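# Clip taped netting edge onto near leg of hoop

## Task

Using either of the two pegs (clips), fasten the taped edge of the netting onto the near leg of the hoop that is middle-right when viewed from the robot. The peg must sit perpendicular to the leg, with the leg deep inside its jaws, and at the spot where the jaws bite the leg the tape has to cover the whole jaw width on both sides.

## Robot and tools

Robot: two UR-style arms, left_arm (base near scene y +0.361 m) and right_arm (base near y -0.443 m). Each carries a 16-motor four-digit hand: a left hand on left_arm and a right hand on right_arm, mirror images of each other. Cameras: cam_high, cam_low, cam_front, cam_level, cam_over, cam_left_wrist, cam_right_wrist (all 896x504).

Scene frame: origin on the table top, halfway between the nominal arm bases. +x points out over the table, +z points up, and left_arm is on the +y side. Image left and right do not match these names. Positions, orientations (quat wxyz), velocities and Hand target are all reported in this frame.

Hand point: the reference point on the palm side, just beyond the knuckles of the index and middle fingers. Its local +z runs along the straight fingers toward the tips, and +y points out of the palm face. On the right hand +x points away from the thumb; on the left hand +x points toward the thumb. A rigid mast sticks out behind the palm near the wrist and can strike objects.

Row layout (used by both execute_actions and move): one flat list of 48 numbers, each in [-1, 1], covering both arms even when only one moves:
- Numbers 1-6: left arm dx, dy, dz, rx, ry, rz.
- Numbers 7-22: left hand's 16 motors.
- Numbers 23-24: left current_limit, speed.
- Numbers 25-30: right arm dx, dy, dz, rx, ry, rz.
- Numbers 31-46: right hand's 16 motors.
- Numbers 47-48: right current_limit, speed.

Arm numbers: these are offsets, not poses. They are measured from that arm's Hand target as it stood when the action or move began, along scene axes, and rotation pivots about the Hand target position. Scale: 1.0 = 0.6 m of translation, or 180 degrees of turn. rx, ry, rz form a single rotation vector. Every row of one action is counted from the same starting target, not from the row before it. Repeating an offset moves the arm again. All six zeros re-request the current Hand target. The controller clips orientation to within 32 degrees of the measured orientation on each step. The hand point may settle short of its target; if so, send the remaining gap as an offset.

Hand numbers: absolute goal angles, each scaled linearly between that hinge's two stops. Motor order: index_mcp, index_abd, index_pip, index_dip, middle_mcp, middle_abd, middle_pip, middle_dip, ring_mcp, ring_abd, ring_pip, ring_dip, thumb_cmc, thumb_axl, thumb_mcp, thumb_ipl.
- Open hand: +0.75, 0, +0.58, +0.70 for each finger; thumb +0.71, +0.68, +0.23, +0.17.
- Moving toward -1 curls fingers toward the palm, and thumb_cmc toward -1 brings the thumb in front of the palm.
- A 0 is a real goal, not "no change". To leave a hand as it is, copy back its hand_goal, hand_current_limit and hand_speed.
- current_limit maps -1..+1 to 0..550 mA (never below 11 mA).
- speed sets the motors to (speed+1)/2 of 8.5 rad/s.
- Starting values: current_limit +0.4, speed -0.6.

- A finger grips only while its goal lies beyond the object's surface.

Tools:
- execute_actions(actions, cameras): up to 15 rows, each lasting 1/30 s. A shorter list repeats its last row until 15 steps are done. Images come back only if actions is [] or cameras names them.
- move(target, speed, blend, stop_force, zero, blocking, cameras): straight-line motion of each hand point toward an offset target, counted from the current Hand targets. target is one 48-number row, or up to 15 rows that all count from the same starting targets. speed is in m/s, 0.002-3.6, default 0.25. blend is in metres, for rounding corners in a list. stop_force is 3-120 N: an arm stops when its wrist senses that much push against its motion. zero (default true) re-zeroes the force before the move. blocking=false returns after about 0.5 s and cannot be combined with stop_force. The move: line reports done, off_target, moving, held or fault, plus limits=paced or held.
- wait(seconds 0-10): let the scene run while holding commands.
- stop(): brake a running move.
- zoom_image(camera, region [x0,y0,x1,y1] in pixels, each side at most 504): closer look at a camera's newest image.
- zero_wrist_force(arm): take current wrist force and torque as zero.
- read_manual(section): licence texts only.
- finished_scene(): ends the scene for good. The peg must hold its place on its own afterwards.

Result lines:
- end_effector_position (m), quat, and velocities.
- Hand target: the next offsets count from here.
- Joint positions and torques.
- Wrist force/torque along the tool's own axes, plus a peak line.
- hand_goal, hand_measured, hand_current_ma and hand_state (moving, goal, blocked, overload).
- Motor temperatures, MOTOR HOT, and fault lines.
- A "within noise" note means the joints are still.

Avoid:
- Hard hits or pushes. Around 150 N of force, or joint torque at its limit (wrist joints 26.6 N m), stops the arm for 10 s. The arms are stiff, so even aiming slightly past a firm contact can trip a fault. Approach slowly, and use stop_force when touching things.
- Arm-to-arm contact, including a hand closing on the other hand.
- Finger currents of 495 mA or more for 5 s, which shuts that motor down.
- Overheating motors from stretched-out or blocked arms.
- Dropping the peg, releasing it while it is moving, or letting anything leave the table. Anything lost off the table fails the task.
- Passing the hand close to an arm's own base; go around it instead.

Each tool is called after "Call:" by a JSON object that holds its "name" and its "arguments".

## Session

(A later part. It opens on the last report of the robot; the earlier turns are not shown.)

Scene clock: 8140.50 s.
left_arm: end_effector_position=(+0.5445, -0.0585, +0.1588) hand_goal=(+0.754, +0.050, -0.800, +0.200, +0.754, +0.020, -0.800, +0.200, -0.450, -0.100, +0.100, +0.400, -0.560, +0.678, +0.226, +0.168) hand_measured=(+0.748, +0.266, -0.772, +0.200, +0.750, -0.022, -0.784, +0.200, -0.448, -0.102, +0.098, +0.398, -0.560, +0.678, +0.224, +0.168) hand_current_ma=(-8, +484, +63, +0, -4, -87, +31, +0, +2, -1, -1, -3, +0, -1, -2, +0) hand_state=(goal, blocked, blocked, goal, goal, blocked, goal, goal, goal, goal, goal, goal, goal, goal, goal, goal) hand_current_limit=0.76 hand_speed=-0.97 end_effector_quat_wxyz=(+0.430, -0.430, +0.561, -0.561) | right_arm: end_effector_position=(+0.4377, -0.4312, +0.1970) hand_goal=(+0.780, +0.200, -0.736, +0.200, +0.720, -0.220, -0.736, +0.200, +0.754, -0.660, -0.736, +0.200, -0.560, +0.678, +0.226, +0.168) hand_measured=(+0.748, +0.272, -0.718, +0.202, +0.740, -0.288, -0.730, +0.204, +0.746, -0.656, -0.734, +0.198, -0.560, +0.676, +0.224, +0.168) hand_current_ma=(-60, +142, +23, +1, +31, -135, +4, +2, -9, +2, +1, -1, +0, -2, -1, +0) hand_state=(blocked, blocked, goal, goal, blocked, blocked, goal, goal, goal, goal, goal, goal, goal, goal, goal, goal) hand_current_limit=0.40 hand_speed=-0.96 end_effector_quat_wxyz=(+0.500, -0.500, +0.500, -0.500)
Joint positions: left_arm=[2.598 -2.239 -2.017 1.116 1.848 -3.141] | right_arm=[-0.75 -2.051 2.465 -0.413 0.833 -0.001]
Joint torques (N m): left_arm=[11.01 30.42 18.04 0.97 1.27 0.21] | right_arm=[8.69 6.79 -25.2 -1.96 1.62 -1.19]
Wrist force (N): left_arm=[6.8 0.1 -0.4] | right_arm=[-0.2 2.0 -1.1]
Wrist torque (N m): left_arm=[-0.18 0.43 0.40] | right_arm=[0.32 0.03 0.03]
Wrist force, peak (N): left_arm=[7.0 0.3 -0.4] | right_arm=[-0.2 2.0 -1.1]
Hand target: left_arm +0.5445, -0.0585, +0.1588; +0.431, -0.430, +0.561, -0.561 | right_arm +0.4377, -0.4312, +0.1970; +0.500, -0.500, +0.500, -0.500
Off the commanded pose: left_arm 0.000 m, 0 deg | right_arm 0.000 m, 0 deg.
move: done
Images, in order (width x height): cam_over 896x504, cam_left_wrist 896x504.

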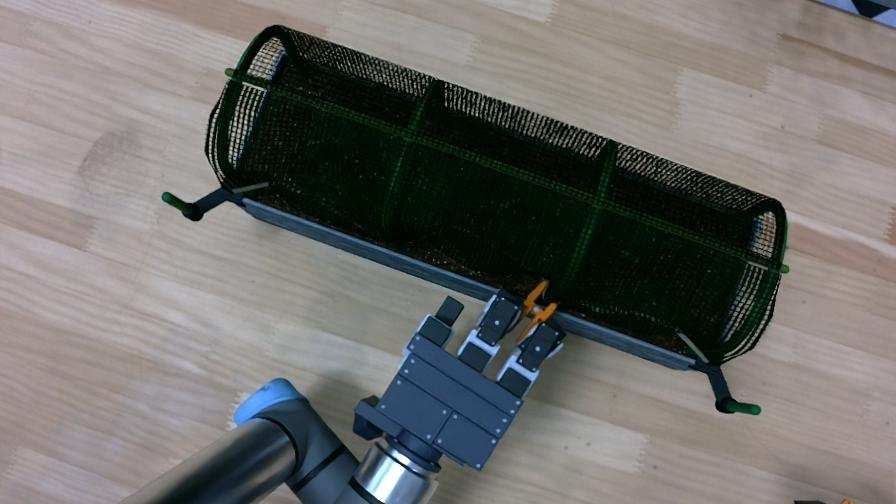

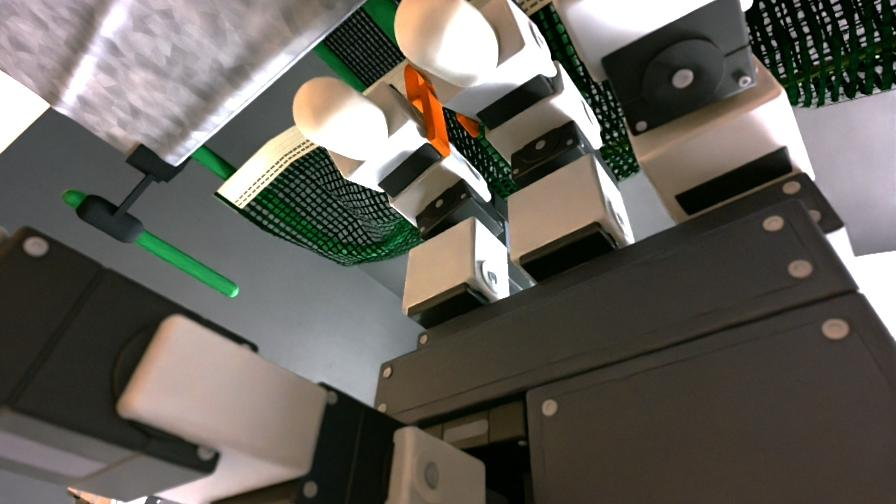

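Call:
{"name": "move", "arguments": {"target": [-0.00345,-0.01288,0,0,0,0, 0.754,0.05,-0.80,0.2, 0.754,0.08,-0.80,0.2, -0.45,-0.1,0.1,0.4, -0.56,0.678,0.226,0.168, 0.76,-0.97, 0,0,0,0,0,0, 0.78,0.20,-0.737,0.2, 0.72,-0.22,-0.737,0.2, 0.754,-0.66,-0.737,0.2, -0.56,0.678,0.226,0.168, 0.4,-0.96], "speed": 0.02, "cameras": ["cam_over","cam_left_wrist"]}}

Call:
{"name": "zoom_image", "arguments": {"camera": "cam_over", "region": [500, 265, 580, 355]}}

Call:
{"name": "zoom_image", "arguments": {"camera": "cam_left_wrist", "region": [280, 0, 560, 200]}}

Scene clock: 8158.83 s.
left_arm: end_effector_position=(+0.5424, -0.0663, +0.1587) hand_goal=(+0.754, +0.050, -0.800, +0.200, +0.754, +0.080, -0.800, +0.200, -0.450, -0.100, +0.100, +0.400, -0.560, +0.678, +0.226, +0.168) hand_measured=(+0.748, +0.226, -0.772, +0.198, +0.744, +0.002, -0.794, +0.200, -0.448, -0.102, +0.098, +0.398, -0.560, +0.678, +0.224, +0.168) hand_current_ma=(-8, +484, +61, -2, -16, -202, +6, +0, +2, -1, -1, -3, +0, -1, -2, +0) hand_state=(goal, blocked, blocked, goal, goal, blocked, goal, goal, goal, goal, goal, goal, goal, goal, goal, goal) hand_current_limit=0.76 hand_speed=-0.97 end_effector_quat_wxyz=(+0.430, -0.430, +0.561, -0.561) | right_arm: end_effector_position=(+0.4377, -0.4312, +0.1970) hand_goal=(+0.780, +0.200, -0.736, +0.200, +0.720, -0.220, -0.736, +0.200, +0.754, -0.660, -0.736, +0.200, -0.560, +0.678, +0.226, +0.168) hand_measured=(+0.748, +0.272, -0.718, +0.202, +0.740, -0.288, -0.730, +0.204, +0.746, -0.656, -0.734, +0.198, -0.560, +0.676, +0.224, +0.168) hand_current_ma=(-60, +142, +23, +1, +31, -135, +4, +2, -9, +2, +1, -1, +0, -2, -1, +0) hand_state=(blocked, blocked, goal, goal, blocked, blocked, goal, goal, goal, goal, goal, goal, goal, goal, goal, goal) hand_current_limit=0.40 hand_speed=-0.96 end_effector_quat_wxyz=(+0.500, -0.500, +0.500, -0.500)
Joint positions: left_arm=[2.581 -2.245 -2.004 1.107 1.865 -3.141] | right_arm=[-0.75 -2.051 2.465 -0.413 0.833 -0.001]
Joint torques (N m): left_arm=[11.13 36.17 7.05 1.73 -1.43 1.4] | right_arm=[11.11 7.5 -26.01 -1.78 1.58 -1.45]
Wrist force (N): left_arm=[0.6 0.5 -0.6] | right_arm=[-0.4 1.3 -1.1]
Wrist torque (N m): left_arm=[-0.19 -0.12 0.16] | right_arm=[0.23 0.06 -0.01]
Wrist force, peak (N): left_arm=[7.1 0.3 -0.5] | right_arm=[0.0 1.4 -1.5]
Hand target: left_arm +0.5424, -0.0662, +0.1588; +0.431, -0.430, +0.561, -0.561 | right_arm +0.4377, -0.4312, +0.1970; +0.500, -0.500, +0.500, -0.500
Off the commanded pose: left_arm 0.000 m, 0 deg | right_arm 0.000 m, 0 deg.
move: done
Images, in order (width x height): cam_over 896x504, cam_left_wrist 896x504.

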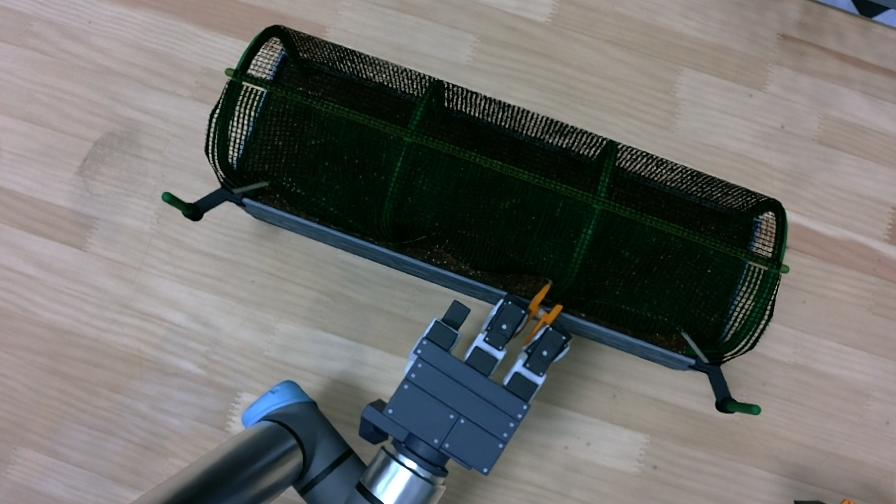

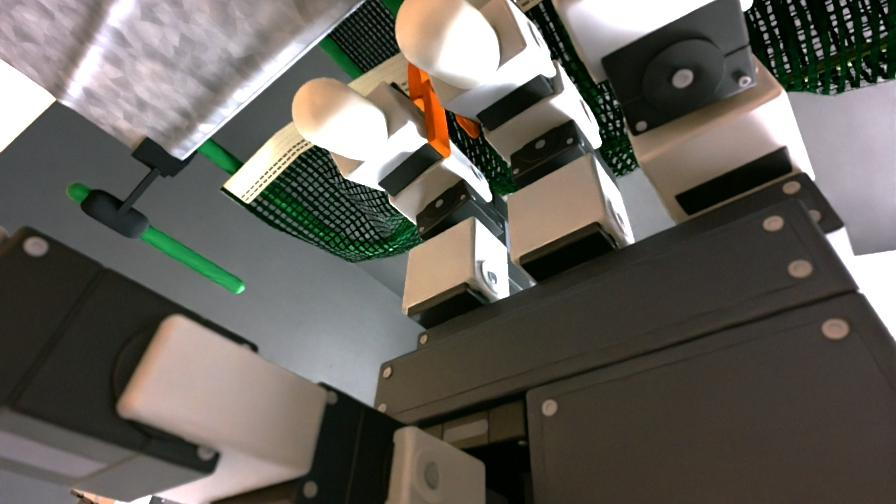

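Scaled by 5.600.

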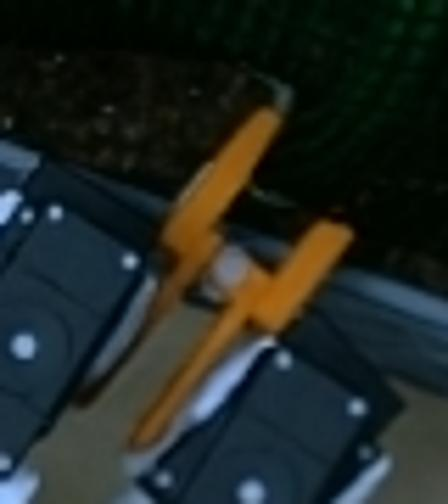

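Scaled by 1.800.

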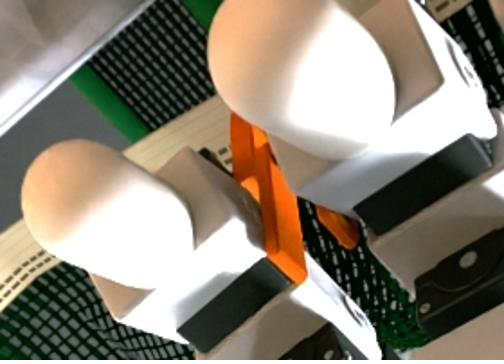

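Call:
{"name": "move", "arguments": {"target": [0,0,0,0,0,0, 0.754,0.02,-0.80,0.2, 0.754,0.22,-0.80,0.2, -0.45,-0.1,0.1,0.4, -0.56,0.678,0.226,0.168, 0.76,-0.97, 0,0,0,0,0,0, 0.78,0.20,-0.737,0.2, 0.72,-0.22,-0.737,0.2, 0.754,-0.66,-0.737,0.2, -0.56,0.678,0.226,0.168, 0.4,-0.96], "cameras": ["cam_over"]}}

Call:
{"name": "zoom_image", "arguments": {"camera": "cam_over", "region": [500, 265, 580, 355]}}

Scene clock: 8187.00 s.
left_arm: end_effector_position=(+0.5424, -0.0662, +0.1588) hand_goal=(+0.754, +0.020, -0.800, +0.200, +0.754, +0.220, -0.800, +0.200, -0.450, -0.100, +0.100, +0.400, -0.560, +0.678, +0.226, +0.168) hand_measured=(+0.748, +0.226, -0.772, +0.198, +0.744, +0.004, -0.794, +0.200, -0.448, -0.102, +0.098, +0.398, -0.560, +0.678, +0.224, +0.168) hand_current_ma=(-8, +484, +61, -3, -16, -405, +6, +0, +2, -1, -1, -3, +0, -1, -2, +0) hand_state=(goal, blocked, blocked, goal, goal, moving, goal, goal, goal, goal, goal, goal, goal, goal, goal, goal) hand_current_limit=0.76 hand_speed=-0.97 end_effector_quat_wxyz=(+0.431, -0.430, +0.561, -0.561) | right_arm: end_effector_position=(+0.4377, -0.4312, +0.1970) hand_goal=(+0.780, +0.200, -0.736, +0.200, +0.720, -0.220, -0.736, +0.200, +0.754, -0.660, -0.736, +0.200, -0.560, +0.678, +0.226, +0.168) hand_measured=(+0.748, +0.272, -0.718, +0.202, +0.740, -0.288, -0.730, +0.204, +0.746, -0.656, -0.734, +0.198, -0.560, +0.676, +0.224, +0.168) hand_current_ma=(-60, +142, +23, +1, +31, -135, +4, +2, -9, +2, +1, -1, +0, -2, -1, +0) hand_state=(blocked, blocked, goal, goal, blocked, blocked, goal, goal, goal, goal, goal, goal, goal, goal, goal, goal) hand_current_limit=0.40 hand_speed=-0.96 end_effector_quat_wxyz=(+0.500, -0.500, +0.500, -0.500)
Joint positions: left_arm=[2.581 -2.244 -2.004 1.107 1.865 -3.141] | right_arm=[-0.75 -2.051 2.465 -0.413 0.833 -0.001]
Joint torques (N m): left_arm=[11.6 54.4 4.9 4.01 -1.55 2.16] | right_arm=[9.2 5.74 -25.33 -2.15 1.76 -1.11]
Wrist force (N): left_arm=[0.4 0.6 -0.5] | right_arm=[-0.3 1.0 -0.8]
Wrist torque (N m): left_arm=[-0.18 -0.11 0.14] | right_arm=[0.18 0.05 -0.01]
Wrist force, peak (N): left_arm=[0.6 0.7 -0.8] | right_arm=[-0.2 1.1 -1.7]
Hand target: left_arm +0.5424, -0.0662, +0.1588; +0.431, -0.430, +0.561, -0.561 | right_arm +0.4377, -0.4312, +0.1970; +0.500, -0.500, +0.500, -0.500
Off the commanded pose: left_arm 0.000 m, 0 deg | right_arm 0.000 m, 0 deg.
move: done
Images, in order (width x height): cam_over 896x504.

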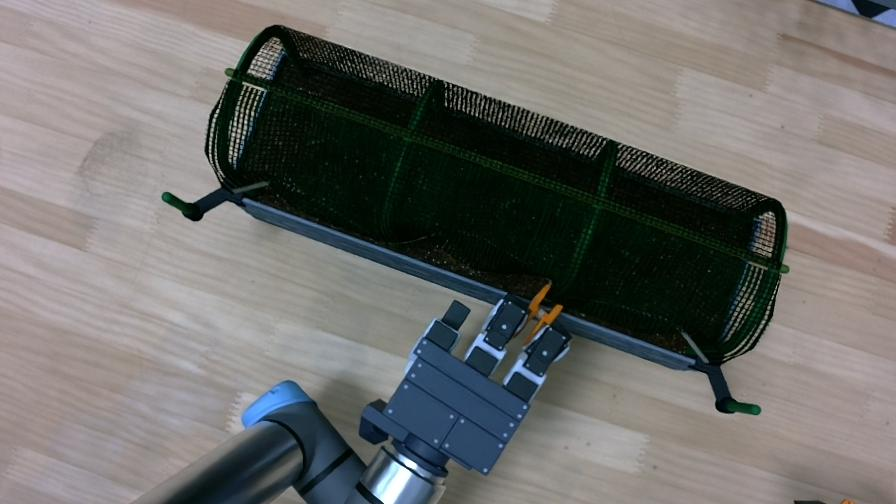

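Scaled by 5.600.

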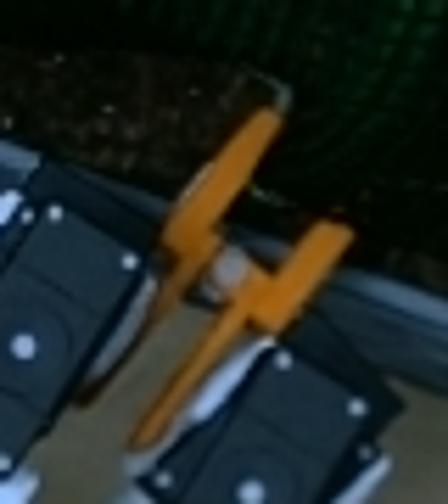

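Call:
{"name": "move", "arguments": {"target": [0.01932,-0.00518,0,0,0,0, 0.754,0.02,-0.80,0.2, 0.754,0.22,-0.80,0.2, -0.45,-0.1,0.1,0.4, -0.56,0.678,0.226,0.168, 0.76,-0.97, 0,0,0,0,0,0, 0.78,0.20,-0.737,0.2, 0.72,-0.22,-0.737,0.2, 0.754,-0.66,-0.737,0.2, -0.56,0.678,0.226,0.168, 0.4,-0.96], "speed": 0.012, "stop_force": 22, "cameras": ["cam_over","cam_left_wrist"]}}

Call:
{"name": "zoom_image", "arguments": {"camera": "cam_over", "region": [500, 265, 580, 355]}}

Call:
{"name": "zoom_image", "arguments": {"camera": "cam_left_wrist", "region": [280, 0, 560, 200]}}

Scene clock: 8206.97 s.
left_arm: end_effector_position=(+0.5540, -0.0693, +0.1587) hand_goal=(+0.754, +0.020, -0.800, +0.200, +0.754, +0.220, -0.800, +0.200, -0.450, -0.100, +0.100, +0.400, -0.560, +0.678, +0.226, +0.168) hand_measured=(+0.734, +0.226, -0.794, +0.198, +0.736, +0.014, -0.816, +0.202, -0.448, -0.102, +0.098, +0.398, -0.560, +0.678, +0.224, +0.168) hand_current_ma=(-41, +484, +7, -3, -39, -484, -27, +1, +2, -1, -1, -3, +0, -1, -2, +0) hand_state=(goal, blocked, goal, goal, goal, blocked, goal, goal, goal, goal, goal, goal, goal, goal, goal, goal) hand_current_limit=0.76 hand_speed=-0.97 end_effector_quat_wxyz=(+0.431, -0.430, +0.561, -0.561) | right_arm: end_effector_position=(+0.4377, -0.4312, +0.1970) hand_goal=(+0.780, +0.200, -0.736, +0.200, +0.720, -0.220, -0.736, +0.200, +0.754, -0.660, -0.736, +0.200, -0.560, +0.678, +0.226, +0.168) hand_measured=(+0.748, +0.272, -0.718, +0.202, +0.740, -0.288, -0.730, +0.204, +0.746, -0.656, -0.734, +0.198, -0.560, +0.676, +0.224, +0.168) hand_current_ma=(-60, +142, +23, +1, +31, -135, +4, +2, -9, +2, +1, -1, +0, -2, -1, +0) hand_state=(blocked, blocked, goal, goal, blocked, blocked, goal, goal, goal, goal, goal, goal, goal, goal, goal, goal) hand_current_limit=0.40 hand_speed=-0.96 end_effector_quat_wxyz=(+0.500, -0.500, +0.500, -0.500)
Joint positions: left_arm=[2.589 -2.257 -1.973 1.089 1.857 -3.141] | right_arm=[-0.75 -2.051 2.465 -0.413 0.833 -0.001]
Joint torques (N m): left_arm=[-1.92 50.46 6.88 2.67 0.97 1.39] | right_arm=[10.77 6.61 -26.25 -1.99 1.61 -1.45]
Wrist force (N): left_arm=[0.7 -2.3 -10.8] | right_arm=[-0.3 1.4 -0.9]
Wrist torque (N m): left_arm=[0.39 -0.04 0.15] | right_arm=[0.23 0.05 0.00]
Wrist force, peak (N): left_arm=[0.7 -2.4 -11.1] | right_arm=[-0.3 1.7 -1.3]
Hand target: left_arm +0.5540, -0.0693, +0.1588; +0.431, -0.430, +0.561, -0.561 | right_arm +0.4377, -0.4312, +0.1970; +0.500, -0.500, +0.500, -0.500
Off the commanded pose: left_arm 0.000 m, 0 deg | right_arm 0.000 m, 0 deg.
move: done
Images, in order (width x height): cam_over 896x504, cam_left_wrist 896x504.

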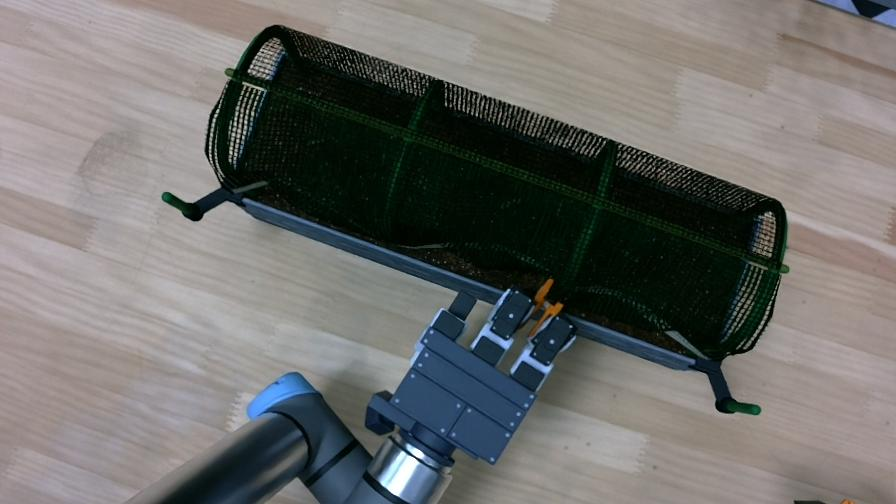

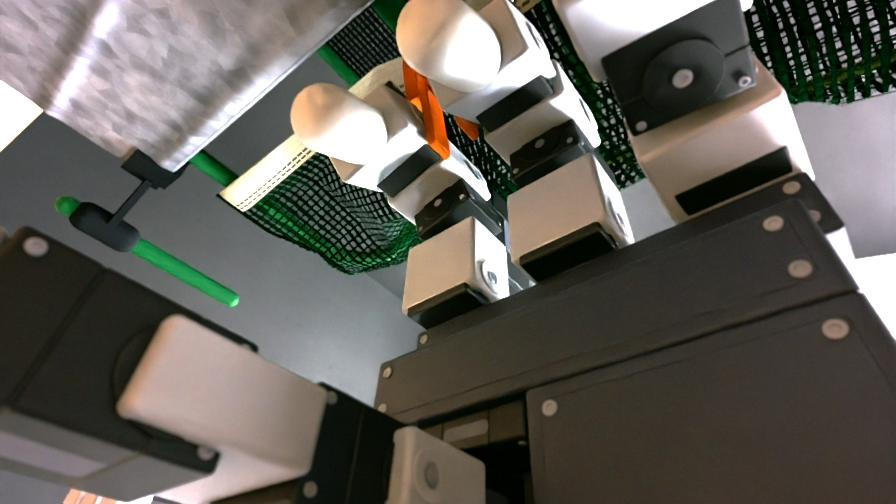

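Scaled by 5.600.

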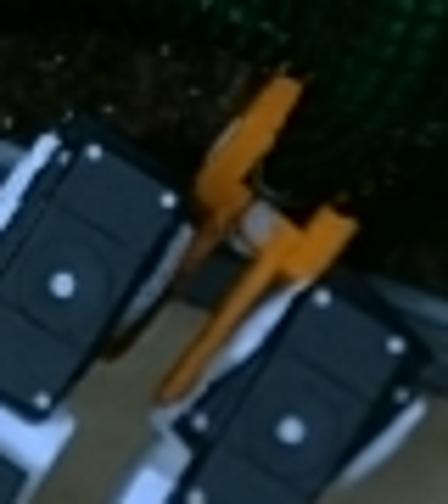

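Scaled by 1.800.

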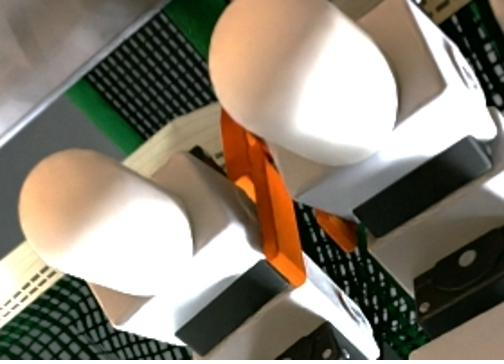

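Call:
{"name": "move", "arguments": {"target": [0.0031,0.00325,0,0,0,0, 0.754,0.02,-0.80,0.2, 0.754,0.22,-0.80,0.2, -0.45,-0.1,0.1,0.4, -0.56,0.678,0.226,0.168, 0.76,-0.97, 0,0,0,0,0,0, 0.78,0.20,-0.737,0.2, 0.72,-0.22,-0.737,0.2, 0.754,-0.66,-0.737,0.2, -0.56,0.678,0.226,0.168, 0.4,-0.96], "speed": 0.01, "cameras": ["cam_over","cam_low"]}}

Call:
{"name": "zoom_image", "arguments": {"camera": "cam_over", "region": [520, 265, 580, 325]}}

Call:
{"name": "zoom_image", "arguments": {"camera": "cam_low", "region": [395, 190, 445, 225]}}

Scene clock: 8248.47 s.
left_arm: end_effector_position=(+0.5559, -0.0673, +0.1588) hand_goal=(+0.754, +0.020, -0.800, +0.200, +0.754, +0.220, -0.800, +0.200, -0.450, -0.100, +0.100, +0.400, -0.560, +0.678, +0.226, +0.168) hand_measured=(+0.730, +0.226, -0.800, +0.198, +0.734, +0.026, -0.816, +0.202, -0.448, -0.102, +0.098, +0.398, -0.560, +0.678, +0.224, +0.168) hand_current_ma=(-58, +484, +0, -3, -41, -484, -29, +1, +2, -1, -1, -3, +0, -1, -2, +0) hand_state=(blocked, blocked, goal, goal, goal, blocked, goal, goal, goal, goal, goal, goal, goal, goal, goal, goal) hand_current_limit=0.76 hand_speed=-0.97 end_effector_quat_wxyz=(+0.430, -0.430, +0.561, -0.561) | right_arm: end_effector_position=(+0.4377, -0.4312, +0.1970) hand_goal=(+0.780, +0.200, -0.736, +0.200, +0.720, -0.220, -0.736, +0.200, +0.754, -0.660, -0.736, +0.200, -0.560, +0.678, +0.226, +0.168) hand_measured=(+0.748, +0.272, -0.718, +0.202, +0.740, -0.288, -0.730, +0.204, +0.746, -0.656, -0.734, +0.198, -0.560, +0.676, +0.224, +0.168) hand_current_ma=(-60, +142, +23, +1, +31, -135, +4, +2, -9, +2, +1, -1, +0, -2, -1, +0) hand_state=(blocked, blocked, goal, goal, blocked, blocked, goal, goal, goal, goal, goal, goal, goal, goal, goal, goal) hand_current_limit=0.40 hand_speed=-0.96 end_effector_quat_wxyz=(+0.500, -0.500, +0.500, -0.500)
Joint positions: left_arm=[2.595 -2.256 -1.974 1.089 1.851 -3.141] | right_arm=[-0.75 -2.051 2.465 -0.413 0.833 -0.001]
Joint torques (N m): left_arm=[11.56 53.13 8.21 2.3 1.55 -0.38] | right_arm=[10.05 5.99 -25.13 -1.67 1.6 -1.38]
Wrist force (N): left_arm=[5.6 -3.1 -13.8] | right_arm=[-0.2 1.3 -1.4]
Wrist torque (N m): left_arm=[0.51 0.40 0.32] | right_arm=[0.26 0.05 0.01]
Wrist force, peak (N): left_arm=[5.4 -3.1 -13.9] | right_arm=[0.3 1.5 -1.5]
Hand target: left_arm +0.5558, -0.0674, +0.1588; +0.431, -0.430, +0.561, -0.561 | right_arm +0.4377, -0.4312, +0.1970; +0.500, -0.500, +0.500, -0.500
Off the commanded pose: left_arm 0.000 m, 0 deg | right_arm 0.000 m, 0 deg.
move: done
Images, in order (width x height): cam_low 896x504, cam_over 896x504.

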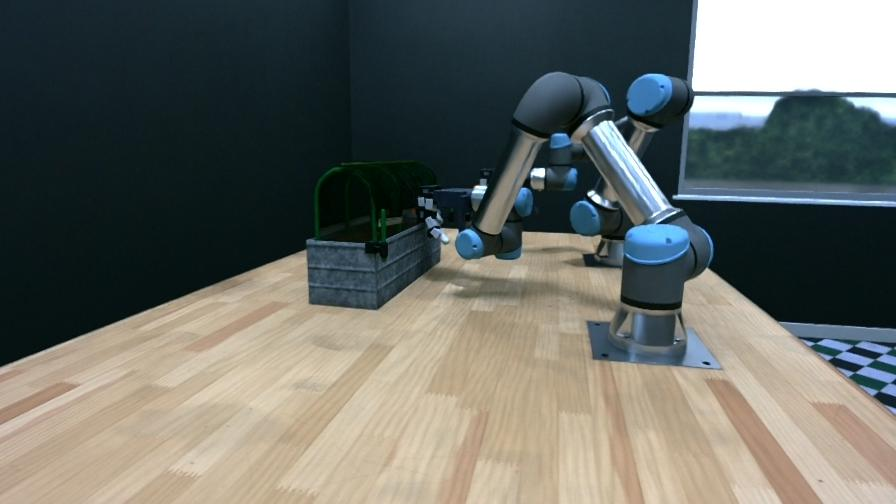

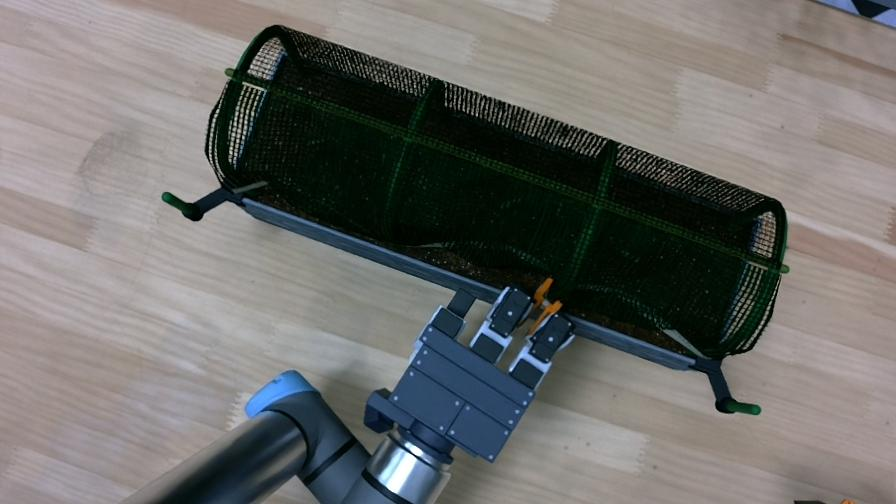

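Scaled by 8.400.

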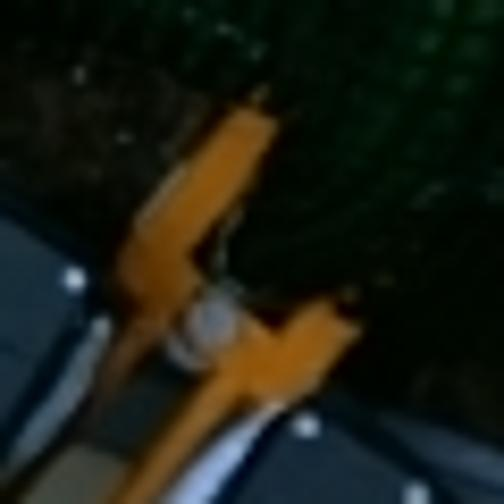

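Scaled by 10.080.

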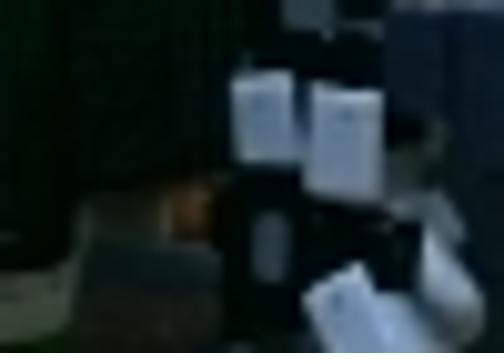

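Call:
{"name": "move", "arguments": {"target": [-0.00062,-0.00155,0,0,0,0, 0.754,0.02,-0.80,0.2, 0.754,0.22,-0.80,0.2, -0.45,-0.1,0.1,0.4, -0.56,0.678,0.226,0.168, 0.76,-0.97, 0,0,0,0,0,0, 0.78,0.20,-0.737,0.2, 0.72,-0.22,-0.737,0.2, 0.754,-0.66,-0.737,0.2, -0.56,0.678,0.226,0.168, 0.4,-0.96], "speed": 0.01}}

Call:
{"name": "move", "arguments": {"target": [0,0,0,0,0,0, 0.754,0.95,-0.80,0.2, 0.754,-0.90,-0.80,0.2, -0.45,-0.1,0.1,0.4, -0.56,0.678,0.226,0.168, 0.76,-0.2, 0,0,0,0,0,0, 0.78,0.20,-0.737,0.2, 0.72,-0.22,-0.737,0.2, 0.754,-0.66,-0.737,0.2, -0.56,0.678,0.226,0.168, 0.4,-0.96], "cameras": ["cam_over","cam_low"]}}

Call:
{"name": "zoom_image", "arguments": {"camera": "cam_over", "region": [520, 265, 580, 325]}}

Call:
{"name": "zoom_image", "arguments": {"camera": "cam_low", "region": [395, 190, 445, 225]}}

Scene clock: 8275.57 s.
left_arm: end_effector_position=(+0.5555, -0.0683, +0.1588) hand_goal=(+0.754, +0.020, -0.800, +0.200, +0.754, +0.220, -0.800, +0.200, -0.450, -0.100, +0.100, +0.400, -0.560, +0.678, +0.226, +0.168) hand_measured=(+0.728, +0.226, -0.800, +0.198, +0.734, +0.026, -0.816, +0.202, -0.448, -0.102, +0.098, +0.398, -0.560, +0.678, +0.224, +0.168) hand_current_ma=(-59, +484, +0, -3, -43, -484, -30, +1, +2, -1, -1, -3, +0, -1, -2, +0) hand_state=(blocked, blocked, goal, goal, goal, blocked, goal, goal, goal, goal, goal, goal, goal, goal, goal, goal) hand_current_limit=0.76 hand_speed=-0.97 end_effector_quat_wxyz=(+0.431, -0.430, +0.561, -0.561) | right_arm: end_effector_position=(+0.4377, -0.4312, +0.1970) hand_goal=(+0.780, +0.200, -0.736, +0.200, +0.720, -0.220, -0.736, +0.200, +0.754, -0.660, -0.736, +0.200, -0.560, +0.678, +0.226, +0.168) hand_measured=(+0.748, +0.272, -0.718, +0.202, +0.740, -0.288, -0.730, +0.204, +0.746, -0.656, -0.734, +0.198, -0.560, +0.676, +0.224, +0.168) hand_current_ma=(-60, +142, +23, +1, +31, -135, +4, +2, -9, +2, +1, -1, +0, -2, -1, +0) hand_state=(blocked, blocked, goal, goal, blocked, blocked, goal, goal, goal, goal, goal, goal, goal, goal, goal, goal) hand_current_limit=0.40 hand_speed=-0.96 end_effector_quat_wxyz=(+0.500, -0.500, +0.500, -0.500)
Joint positions: left_arm=[2.592 -2.257 -1.973 1.089 1.854 -3.141] | right_arm=[-0.75 -2.051 2.465 -0.413 0.833 -0.001]
Joint torques (N m): left_arm=[-1.03 25.24 19.78 -1.64 1.92 -2.42] | right_arm=[9.84 7.48 -25.54 -1.75 1.71 -1.66]
Wrist force (N): left_arm=[3.8 -2.8 -12.7] | right_arm=[-0.1 1.7 -1.4]
Wrist torque (N m): left_arm=[0.46 0.23 0.26] | right_arm=[0.30 0.03 0.02]
Wrist force, peak (N): left_arm=[5.8 -3.0 -14.0] | right_arm=[-0.1 1.7 -1.4]
Hand target: left_arm +0.5555, -0.0683, +0.1588; +0.431, -0.430, +0.561, -0.561 | right_arm +0.4377, -0.4312, +0.1970; +0.500, -0.500, +0.500, -0.500
Off the commanded pose: left_arm 0.000 m, 0 deg | right_arm 0.000 m, 0 deg.
move: done

Scene clock: 8276.20 s.
left_arm: end_effector_position=(+0.5555, -0.0683, +0.1587) hand_goal=(+0.754, +0.950, -0.800, +0.200, +0.754, -0.900, -0.800, +0.200, -0.450, -0.100, +0.100, +0.400, -0.560, +0.678, +0.226, +0.168) hand_measured=(+0.738, +0.946, -0.798, +0.200, +0.736, -0.898, -0.800, +0.202, -0.448, -0.102, +0.098, +0.398, -0.560, +0.678, +0.224, +0.168) hand_current_ma=(-30, -3, +1, -1, -38, +2, -1, +1, +2, -1, -1, -3, +0, -1, -2, +0) hand_state=(goal, goal, goal, goal, goal, goal, goal, goal, goal, goal, goal, goal, goal, goal, goal, goal) hand_current_limit=0.76 hand_speed=-0.20 end_effector_quat_wxyz=(+0.430, -0.430, +0.561, -0.561) | right_arm: end_effector_position=(+0.4377, -0.4312, +0.1970) hand_goal=(+0.780, +0.200, -0.736, +0.200, +0.720, -0.220, -0.736, +0.200, +0.754, -0.660, -0.736, +0.200, -0.560, +0.678, +0.226, +0.168) hand_measured=(+0.748, +0.272, -0.718, +0.202, +0.740, -0.288, -0.730, +0.204, +0.746, -0.656, -0.734, +0.198, -0.560, +0.676, +0.224, +0.168) hand_current_ma=(-60, +142, +23, +1, +31, -135, +4, +2, -9, +2, +1, -1, +0, -2, -1, +0) hand_state=(blocked, blocked, goal, goal, blocked, blocked, goal, goal, goal, goal, goal, goal, goal, goal, goal, goal) hand_current_limit=0.40 hand_speed=-0.96 end_effector_quat_wxyz=(+0.500, -0.500, +0.500, -0.500)
Joint positions: left_arm=[2.592 -2.257 -1.973 1.089 1.854 -3.141] | right_arm=[-0.75 -2.051 2.465 -0.413 0.833 -0.001]
Joint torques (N m): left_arm=[5.45 32.81 15.49 2.92 -1.37 -2.36] | right_arm=[9.84 5.94 -25.2 -1.47 1.86 -1.64]
Wrist force (N): left_arm=[1.1 0.6 -0.5] | right_arm=[0.1 1.2 -1.2]
Wrist torque (N m): left_arm=[-0.18 -0.06 0.18] | right_arm=[0.24 -0.01 0.03]
Wrist force, peak (N): left_arm=[3.7 -2.9 -12.9] | right_arm=[-0.2 1.8 -1.1]
Hand target: left_arm +0.5555, -0.0683, +0.1588; +0.431, -0.430, +0.561, -0.561 | right_arm +0.4377, -0.4312, +0.1970; +0.500, -0.500, +0.500, -0.500
Off the commanded pose: left_arm 0.000 m, 0 deg | right_arm 0.000 m, 0 deg.
move: done
Images, in order (width x height): cam_low 896x504, cam_over 896x504.

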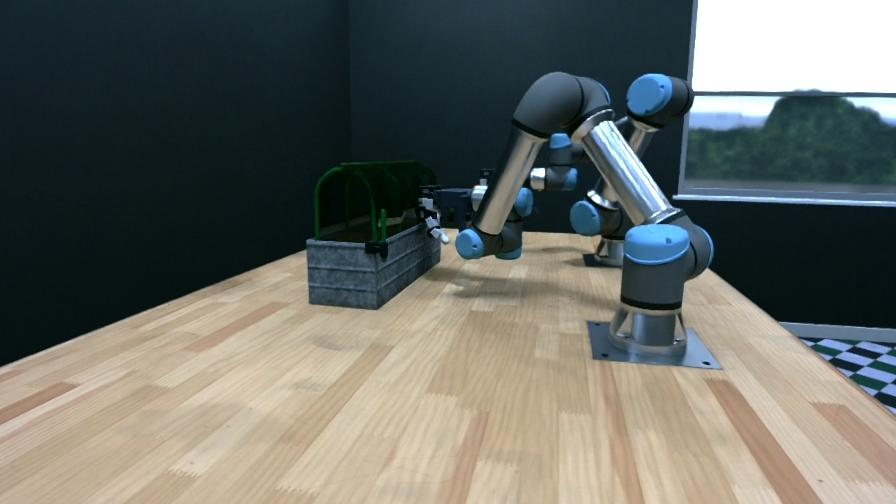

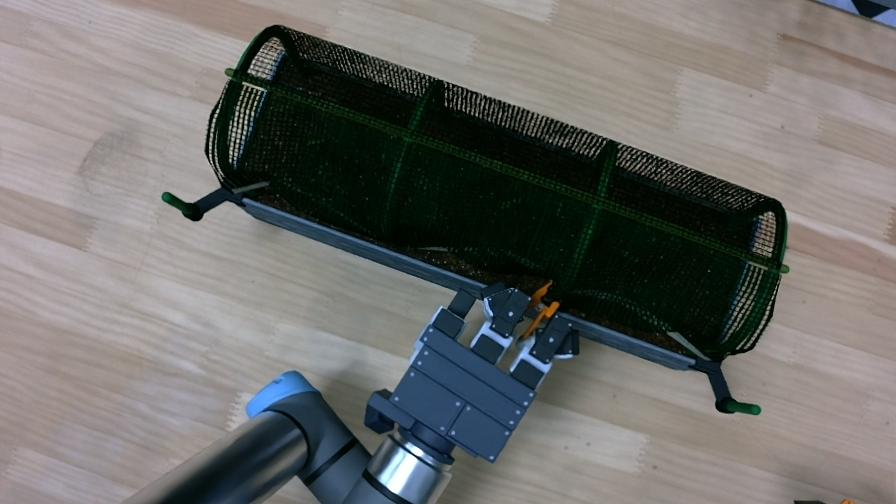

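Scaled by 8.400.

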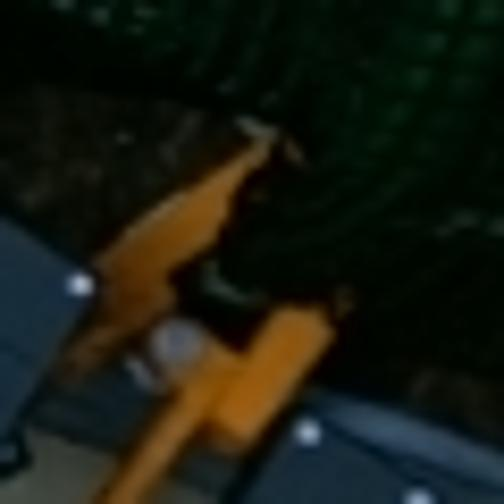

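Scaled by 10.080.

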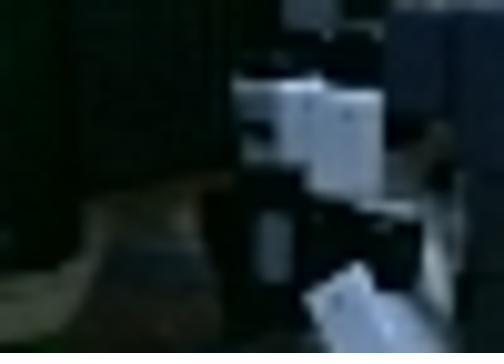

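Call:
{"name": "move", "arguments": {"target": [[-0.0644,0.01726,0,0,0,0, 0.754,0.95,-0.80,0.2, 0.754,-0.90,-0.80,0.2, -0.45,-0.1,0.1,0.4, -0.56,0.678,0.226,0.168, 0.76,-0.97, 0,0,0,0,0,0, 0.78,0.20,-0.737,0.2, 0.72,-0.22,-0.737,0.2, 0.754,-0.66,-0.737,0.2, -0.56,0.678,0.226,0.168, 0.4,-0.96],[-0.12,0.03216,0,0,0,0, 0.754,0.95,-0.80,0.2, 0.754,-0.90,-0.80,0.2, -0.45,-0.1,0.1,0.4, -0.56,0.678,0.226,0.168, 0.76,-0.97, 0,0,0,0,0,0, 0.78,0.20,-0.737,0.2, 0.72,-0.22,-0.737,0.2, 0.754,-0.66,-0.737,0.2, -0.56,0.678,0.226,0.168, 0.4,-0.96],[-0.1273,0.3715,0.03,0,0,0, 0.754,0.95,-0.80,0.2, 0.754,-0.90,-0.80,0.2, -0.45,-0.1,0.1,0.4, -0.56,0.678,0.226,0.168, 0.76,-0.97, 0,0,0,0,0,0, 0.78,0.20,-0.737,0.2, 0.72,-0.22,-0.737,0.2, 0.754,-0.66,-0.737,0.2, -0.56,0.678,0.226,0.168, 0.4,-0.96]], "speed": [0.02,0.05,0.15], "blend": [0.002,0.005,0], "cameras": ["cam_over","cam_low","cam_level","cam_front","cam_right_wrist"]}}

Call:
{"name": "zoom_image", "arguments": {"camera": "cam_over", "region": [505, 265, 575, 345]}}

Call:
{"name": "zoom_image", "arguments": {"camera": "cam_level", "region": [515, 265, 585, 305]}}

Call:
{"name": "zoom_image", "arguments": {"camera": "cam_front", "region": [485, 255, 525, 305]}}

Call:
{"name": "zoom_image", "arguments": {"camera": "cam_right_wrist", "region": [770, 150, 890, 270]}}

Scene clock: 8316.27 s.
left_arm: end_effector_position=(+0.4791, +0.1546, +0.1768) hand_goal=(+0.754, +0.950, -0.800, +0.200, +0.754, -0.900, -0.800, +0.200, -0.450, -0.100, +0.100, +0.400, -0.560, +0.678, +0.226, +0.168) hand_measured=(+0.740, +0.946, -0.798, +0.200, +0.738, -0.898, -0.800, +0.202, -0.448, -0.102, +0.098, +0.398, -0.560, +0.678, +0.224, +0.168) hand_current_ma=(-28, -3, +1, -1, -32, +1, +0, +1, +1, -1, -1, -3, +0, -1, -2, +0) hand_state=(goal, goal, goal, goal, goal, goal, goal, goal, goal, goal, goal, goal, goal, goal, goal, goal) hand_current_limit=0.76 hand_speed=-0.97 end_effector_quat_wxyz=(+0.431, -0.430, +0.561, -0.561) | right_arm: end_effector_position=(+0.4377, -0.4312, +0.1970) hand_goal=(+0.780, +0.200, -0.736, +0.200, +0.720, -0.220, -0.736, +0.200, +0.754, -0.660, -0.736, +0.200, -0.560, +0.678, +0.226, +0.168) hand_measured=(+0.748, +0.272, -0.718, +0.202, +0.740, -0.288, -0.730, +0.204, +0.746, -0.656, -0.734, +0.198, -0.560, +0.676, +0.224, +0.168) hand_current_ma=(-60, +142, +23, +1, +31, -135, +4, +2, -9, +2, +1, -1, +0, -2, -1, +0) hand_state=(blocked, blocked, goal, goal, blocked, blocked, goal, goal, goal, goal, goal, goal, goal, goal, goal, goal) hand_current_limit=0.40 hand_speed=-0.96 end_effector_quat_wxyz=(+0.500, -0.500, +0.500, -0.500)
Joint positions: left_arm=[3.172 -1.997 -2.561 1.417 1.275 -3.142] | right_arm=[-0.75 -2.051 2.465 -0.413 0.833 -0.001]
Joint torques (N m): left_arm=[10.25 11.05 4.27 -0.37 -1.53 -2.89] | right_arm=[10.66 6.77 -24.57 -1.97 1.55 -1.28]
Wrist force (N): left_arm=[0.8 0.8 -1.4] | right_arm=[-0.3 1.2 -1.2]
Wrist torque (N m): left_arm=[-0.14 -0.10 0.04] | right_arm=[0.23 0.05 -0.01]
Wrist force, peak (N): left_arm=[3.1 0.7 -1.1] | right_arm=[-0.5 1.5 -1.6]
Hand target: left_arm +0.4791, +0.1546, +0.1768; +0.431, -0.430, +0.561, -0.561 | right_arm +0.4377, -0.4312, +0.1970; +0.500, -0.500, +0.500, -0.500
Off the commanded pose: left_arm 0.000 m, 0 deg | right_arm 0.000 m, 0 deg.
move: done
Images, in order (width x height): cam_low 896x504, cam_front 896x504, cam_level 896x504, cam_over 896x504, cam_right_wrist 896x504.

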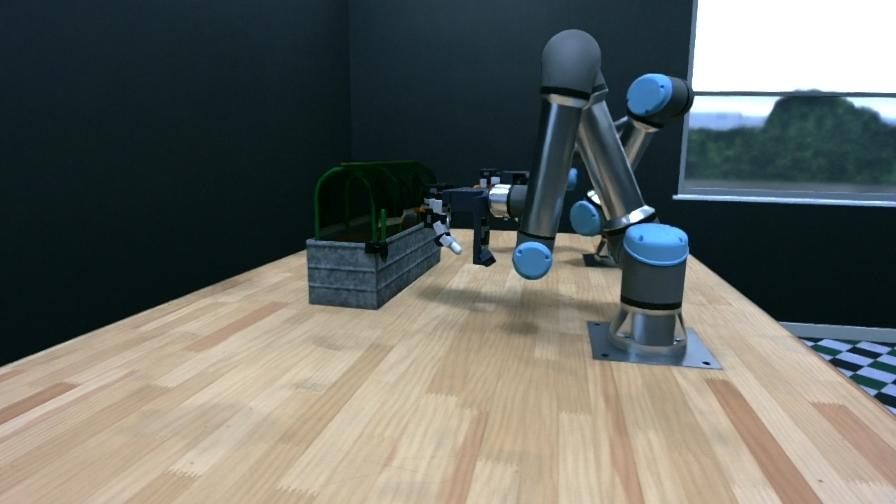

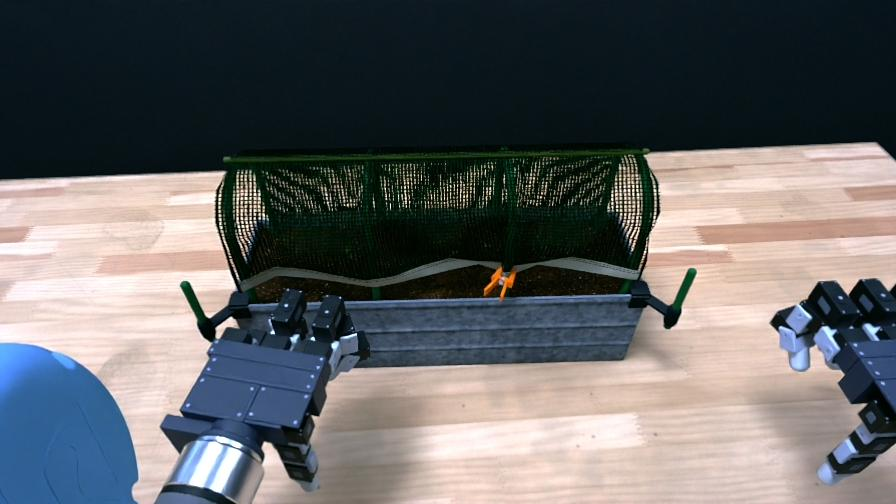

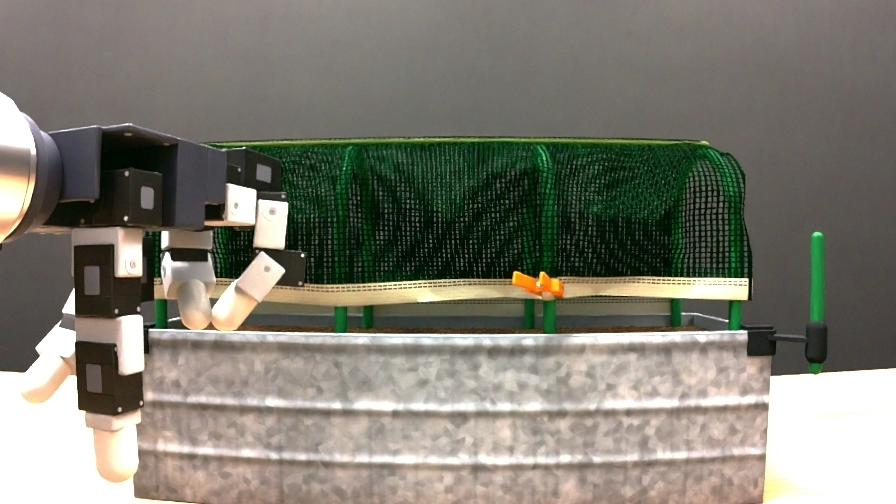

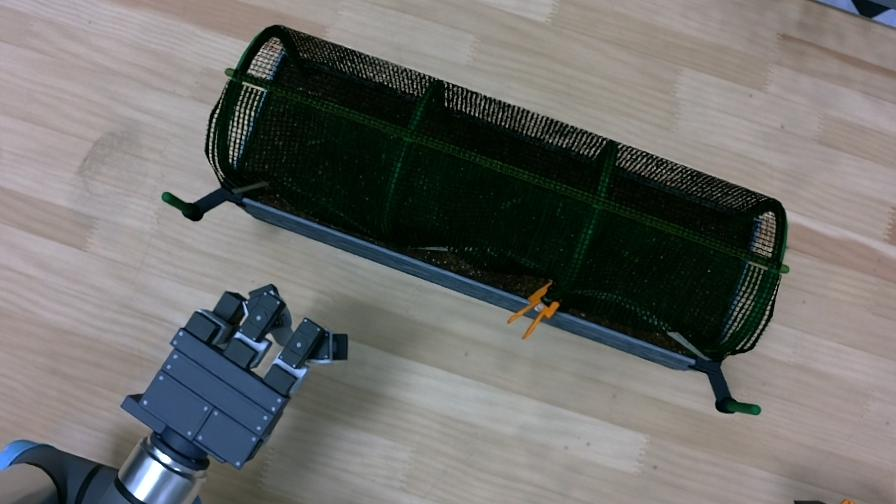

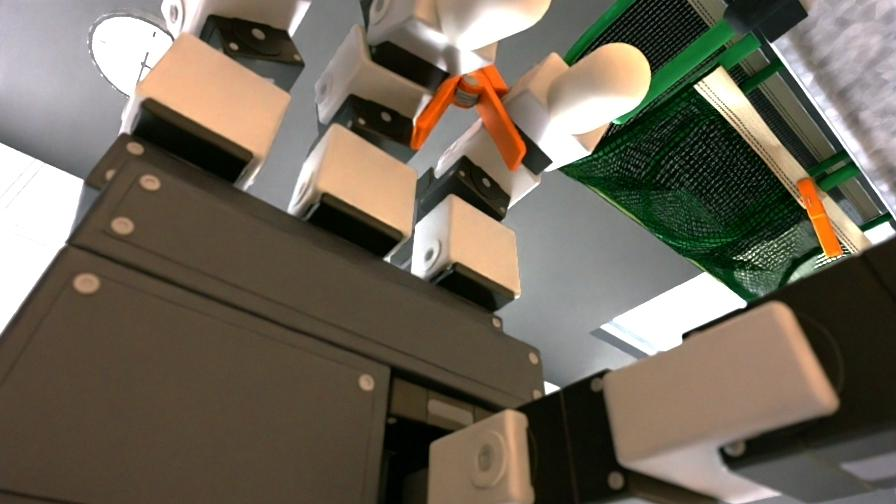

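Scaled by 6.300.

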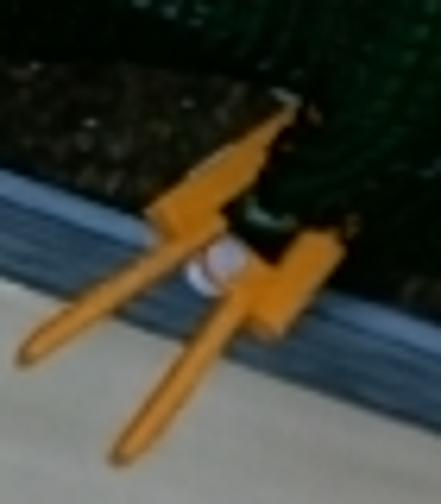

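Scaled by 7.200.

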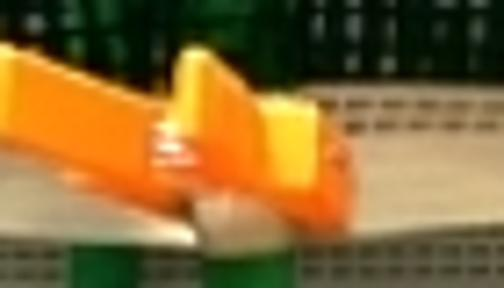

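Scaled by 10.080.

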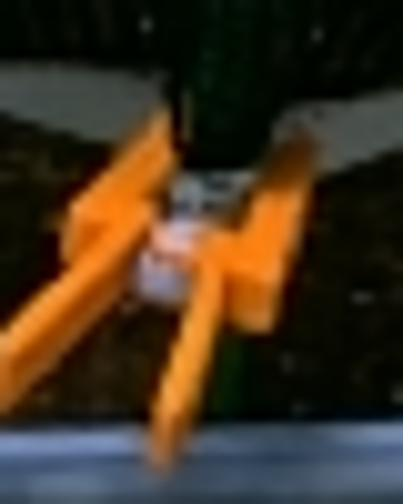

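Scaled by 4.200.

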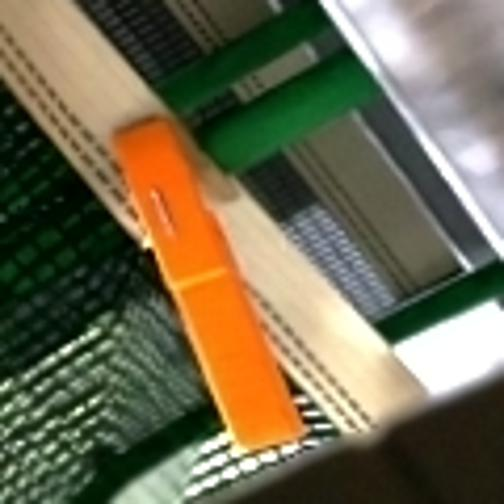

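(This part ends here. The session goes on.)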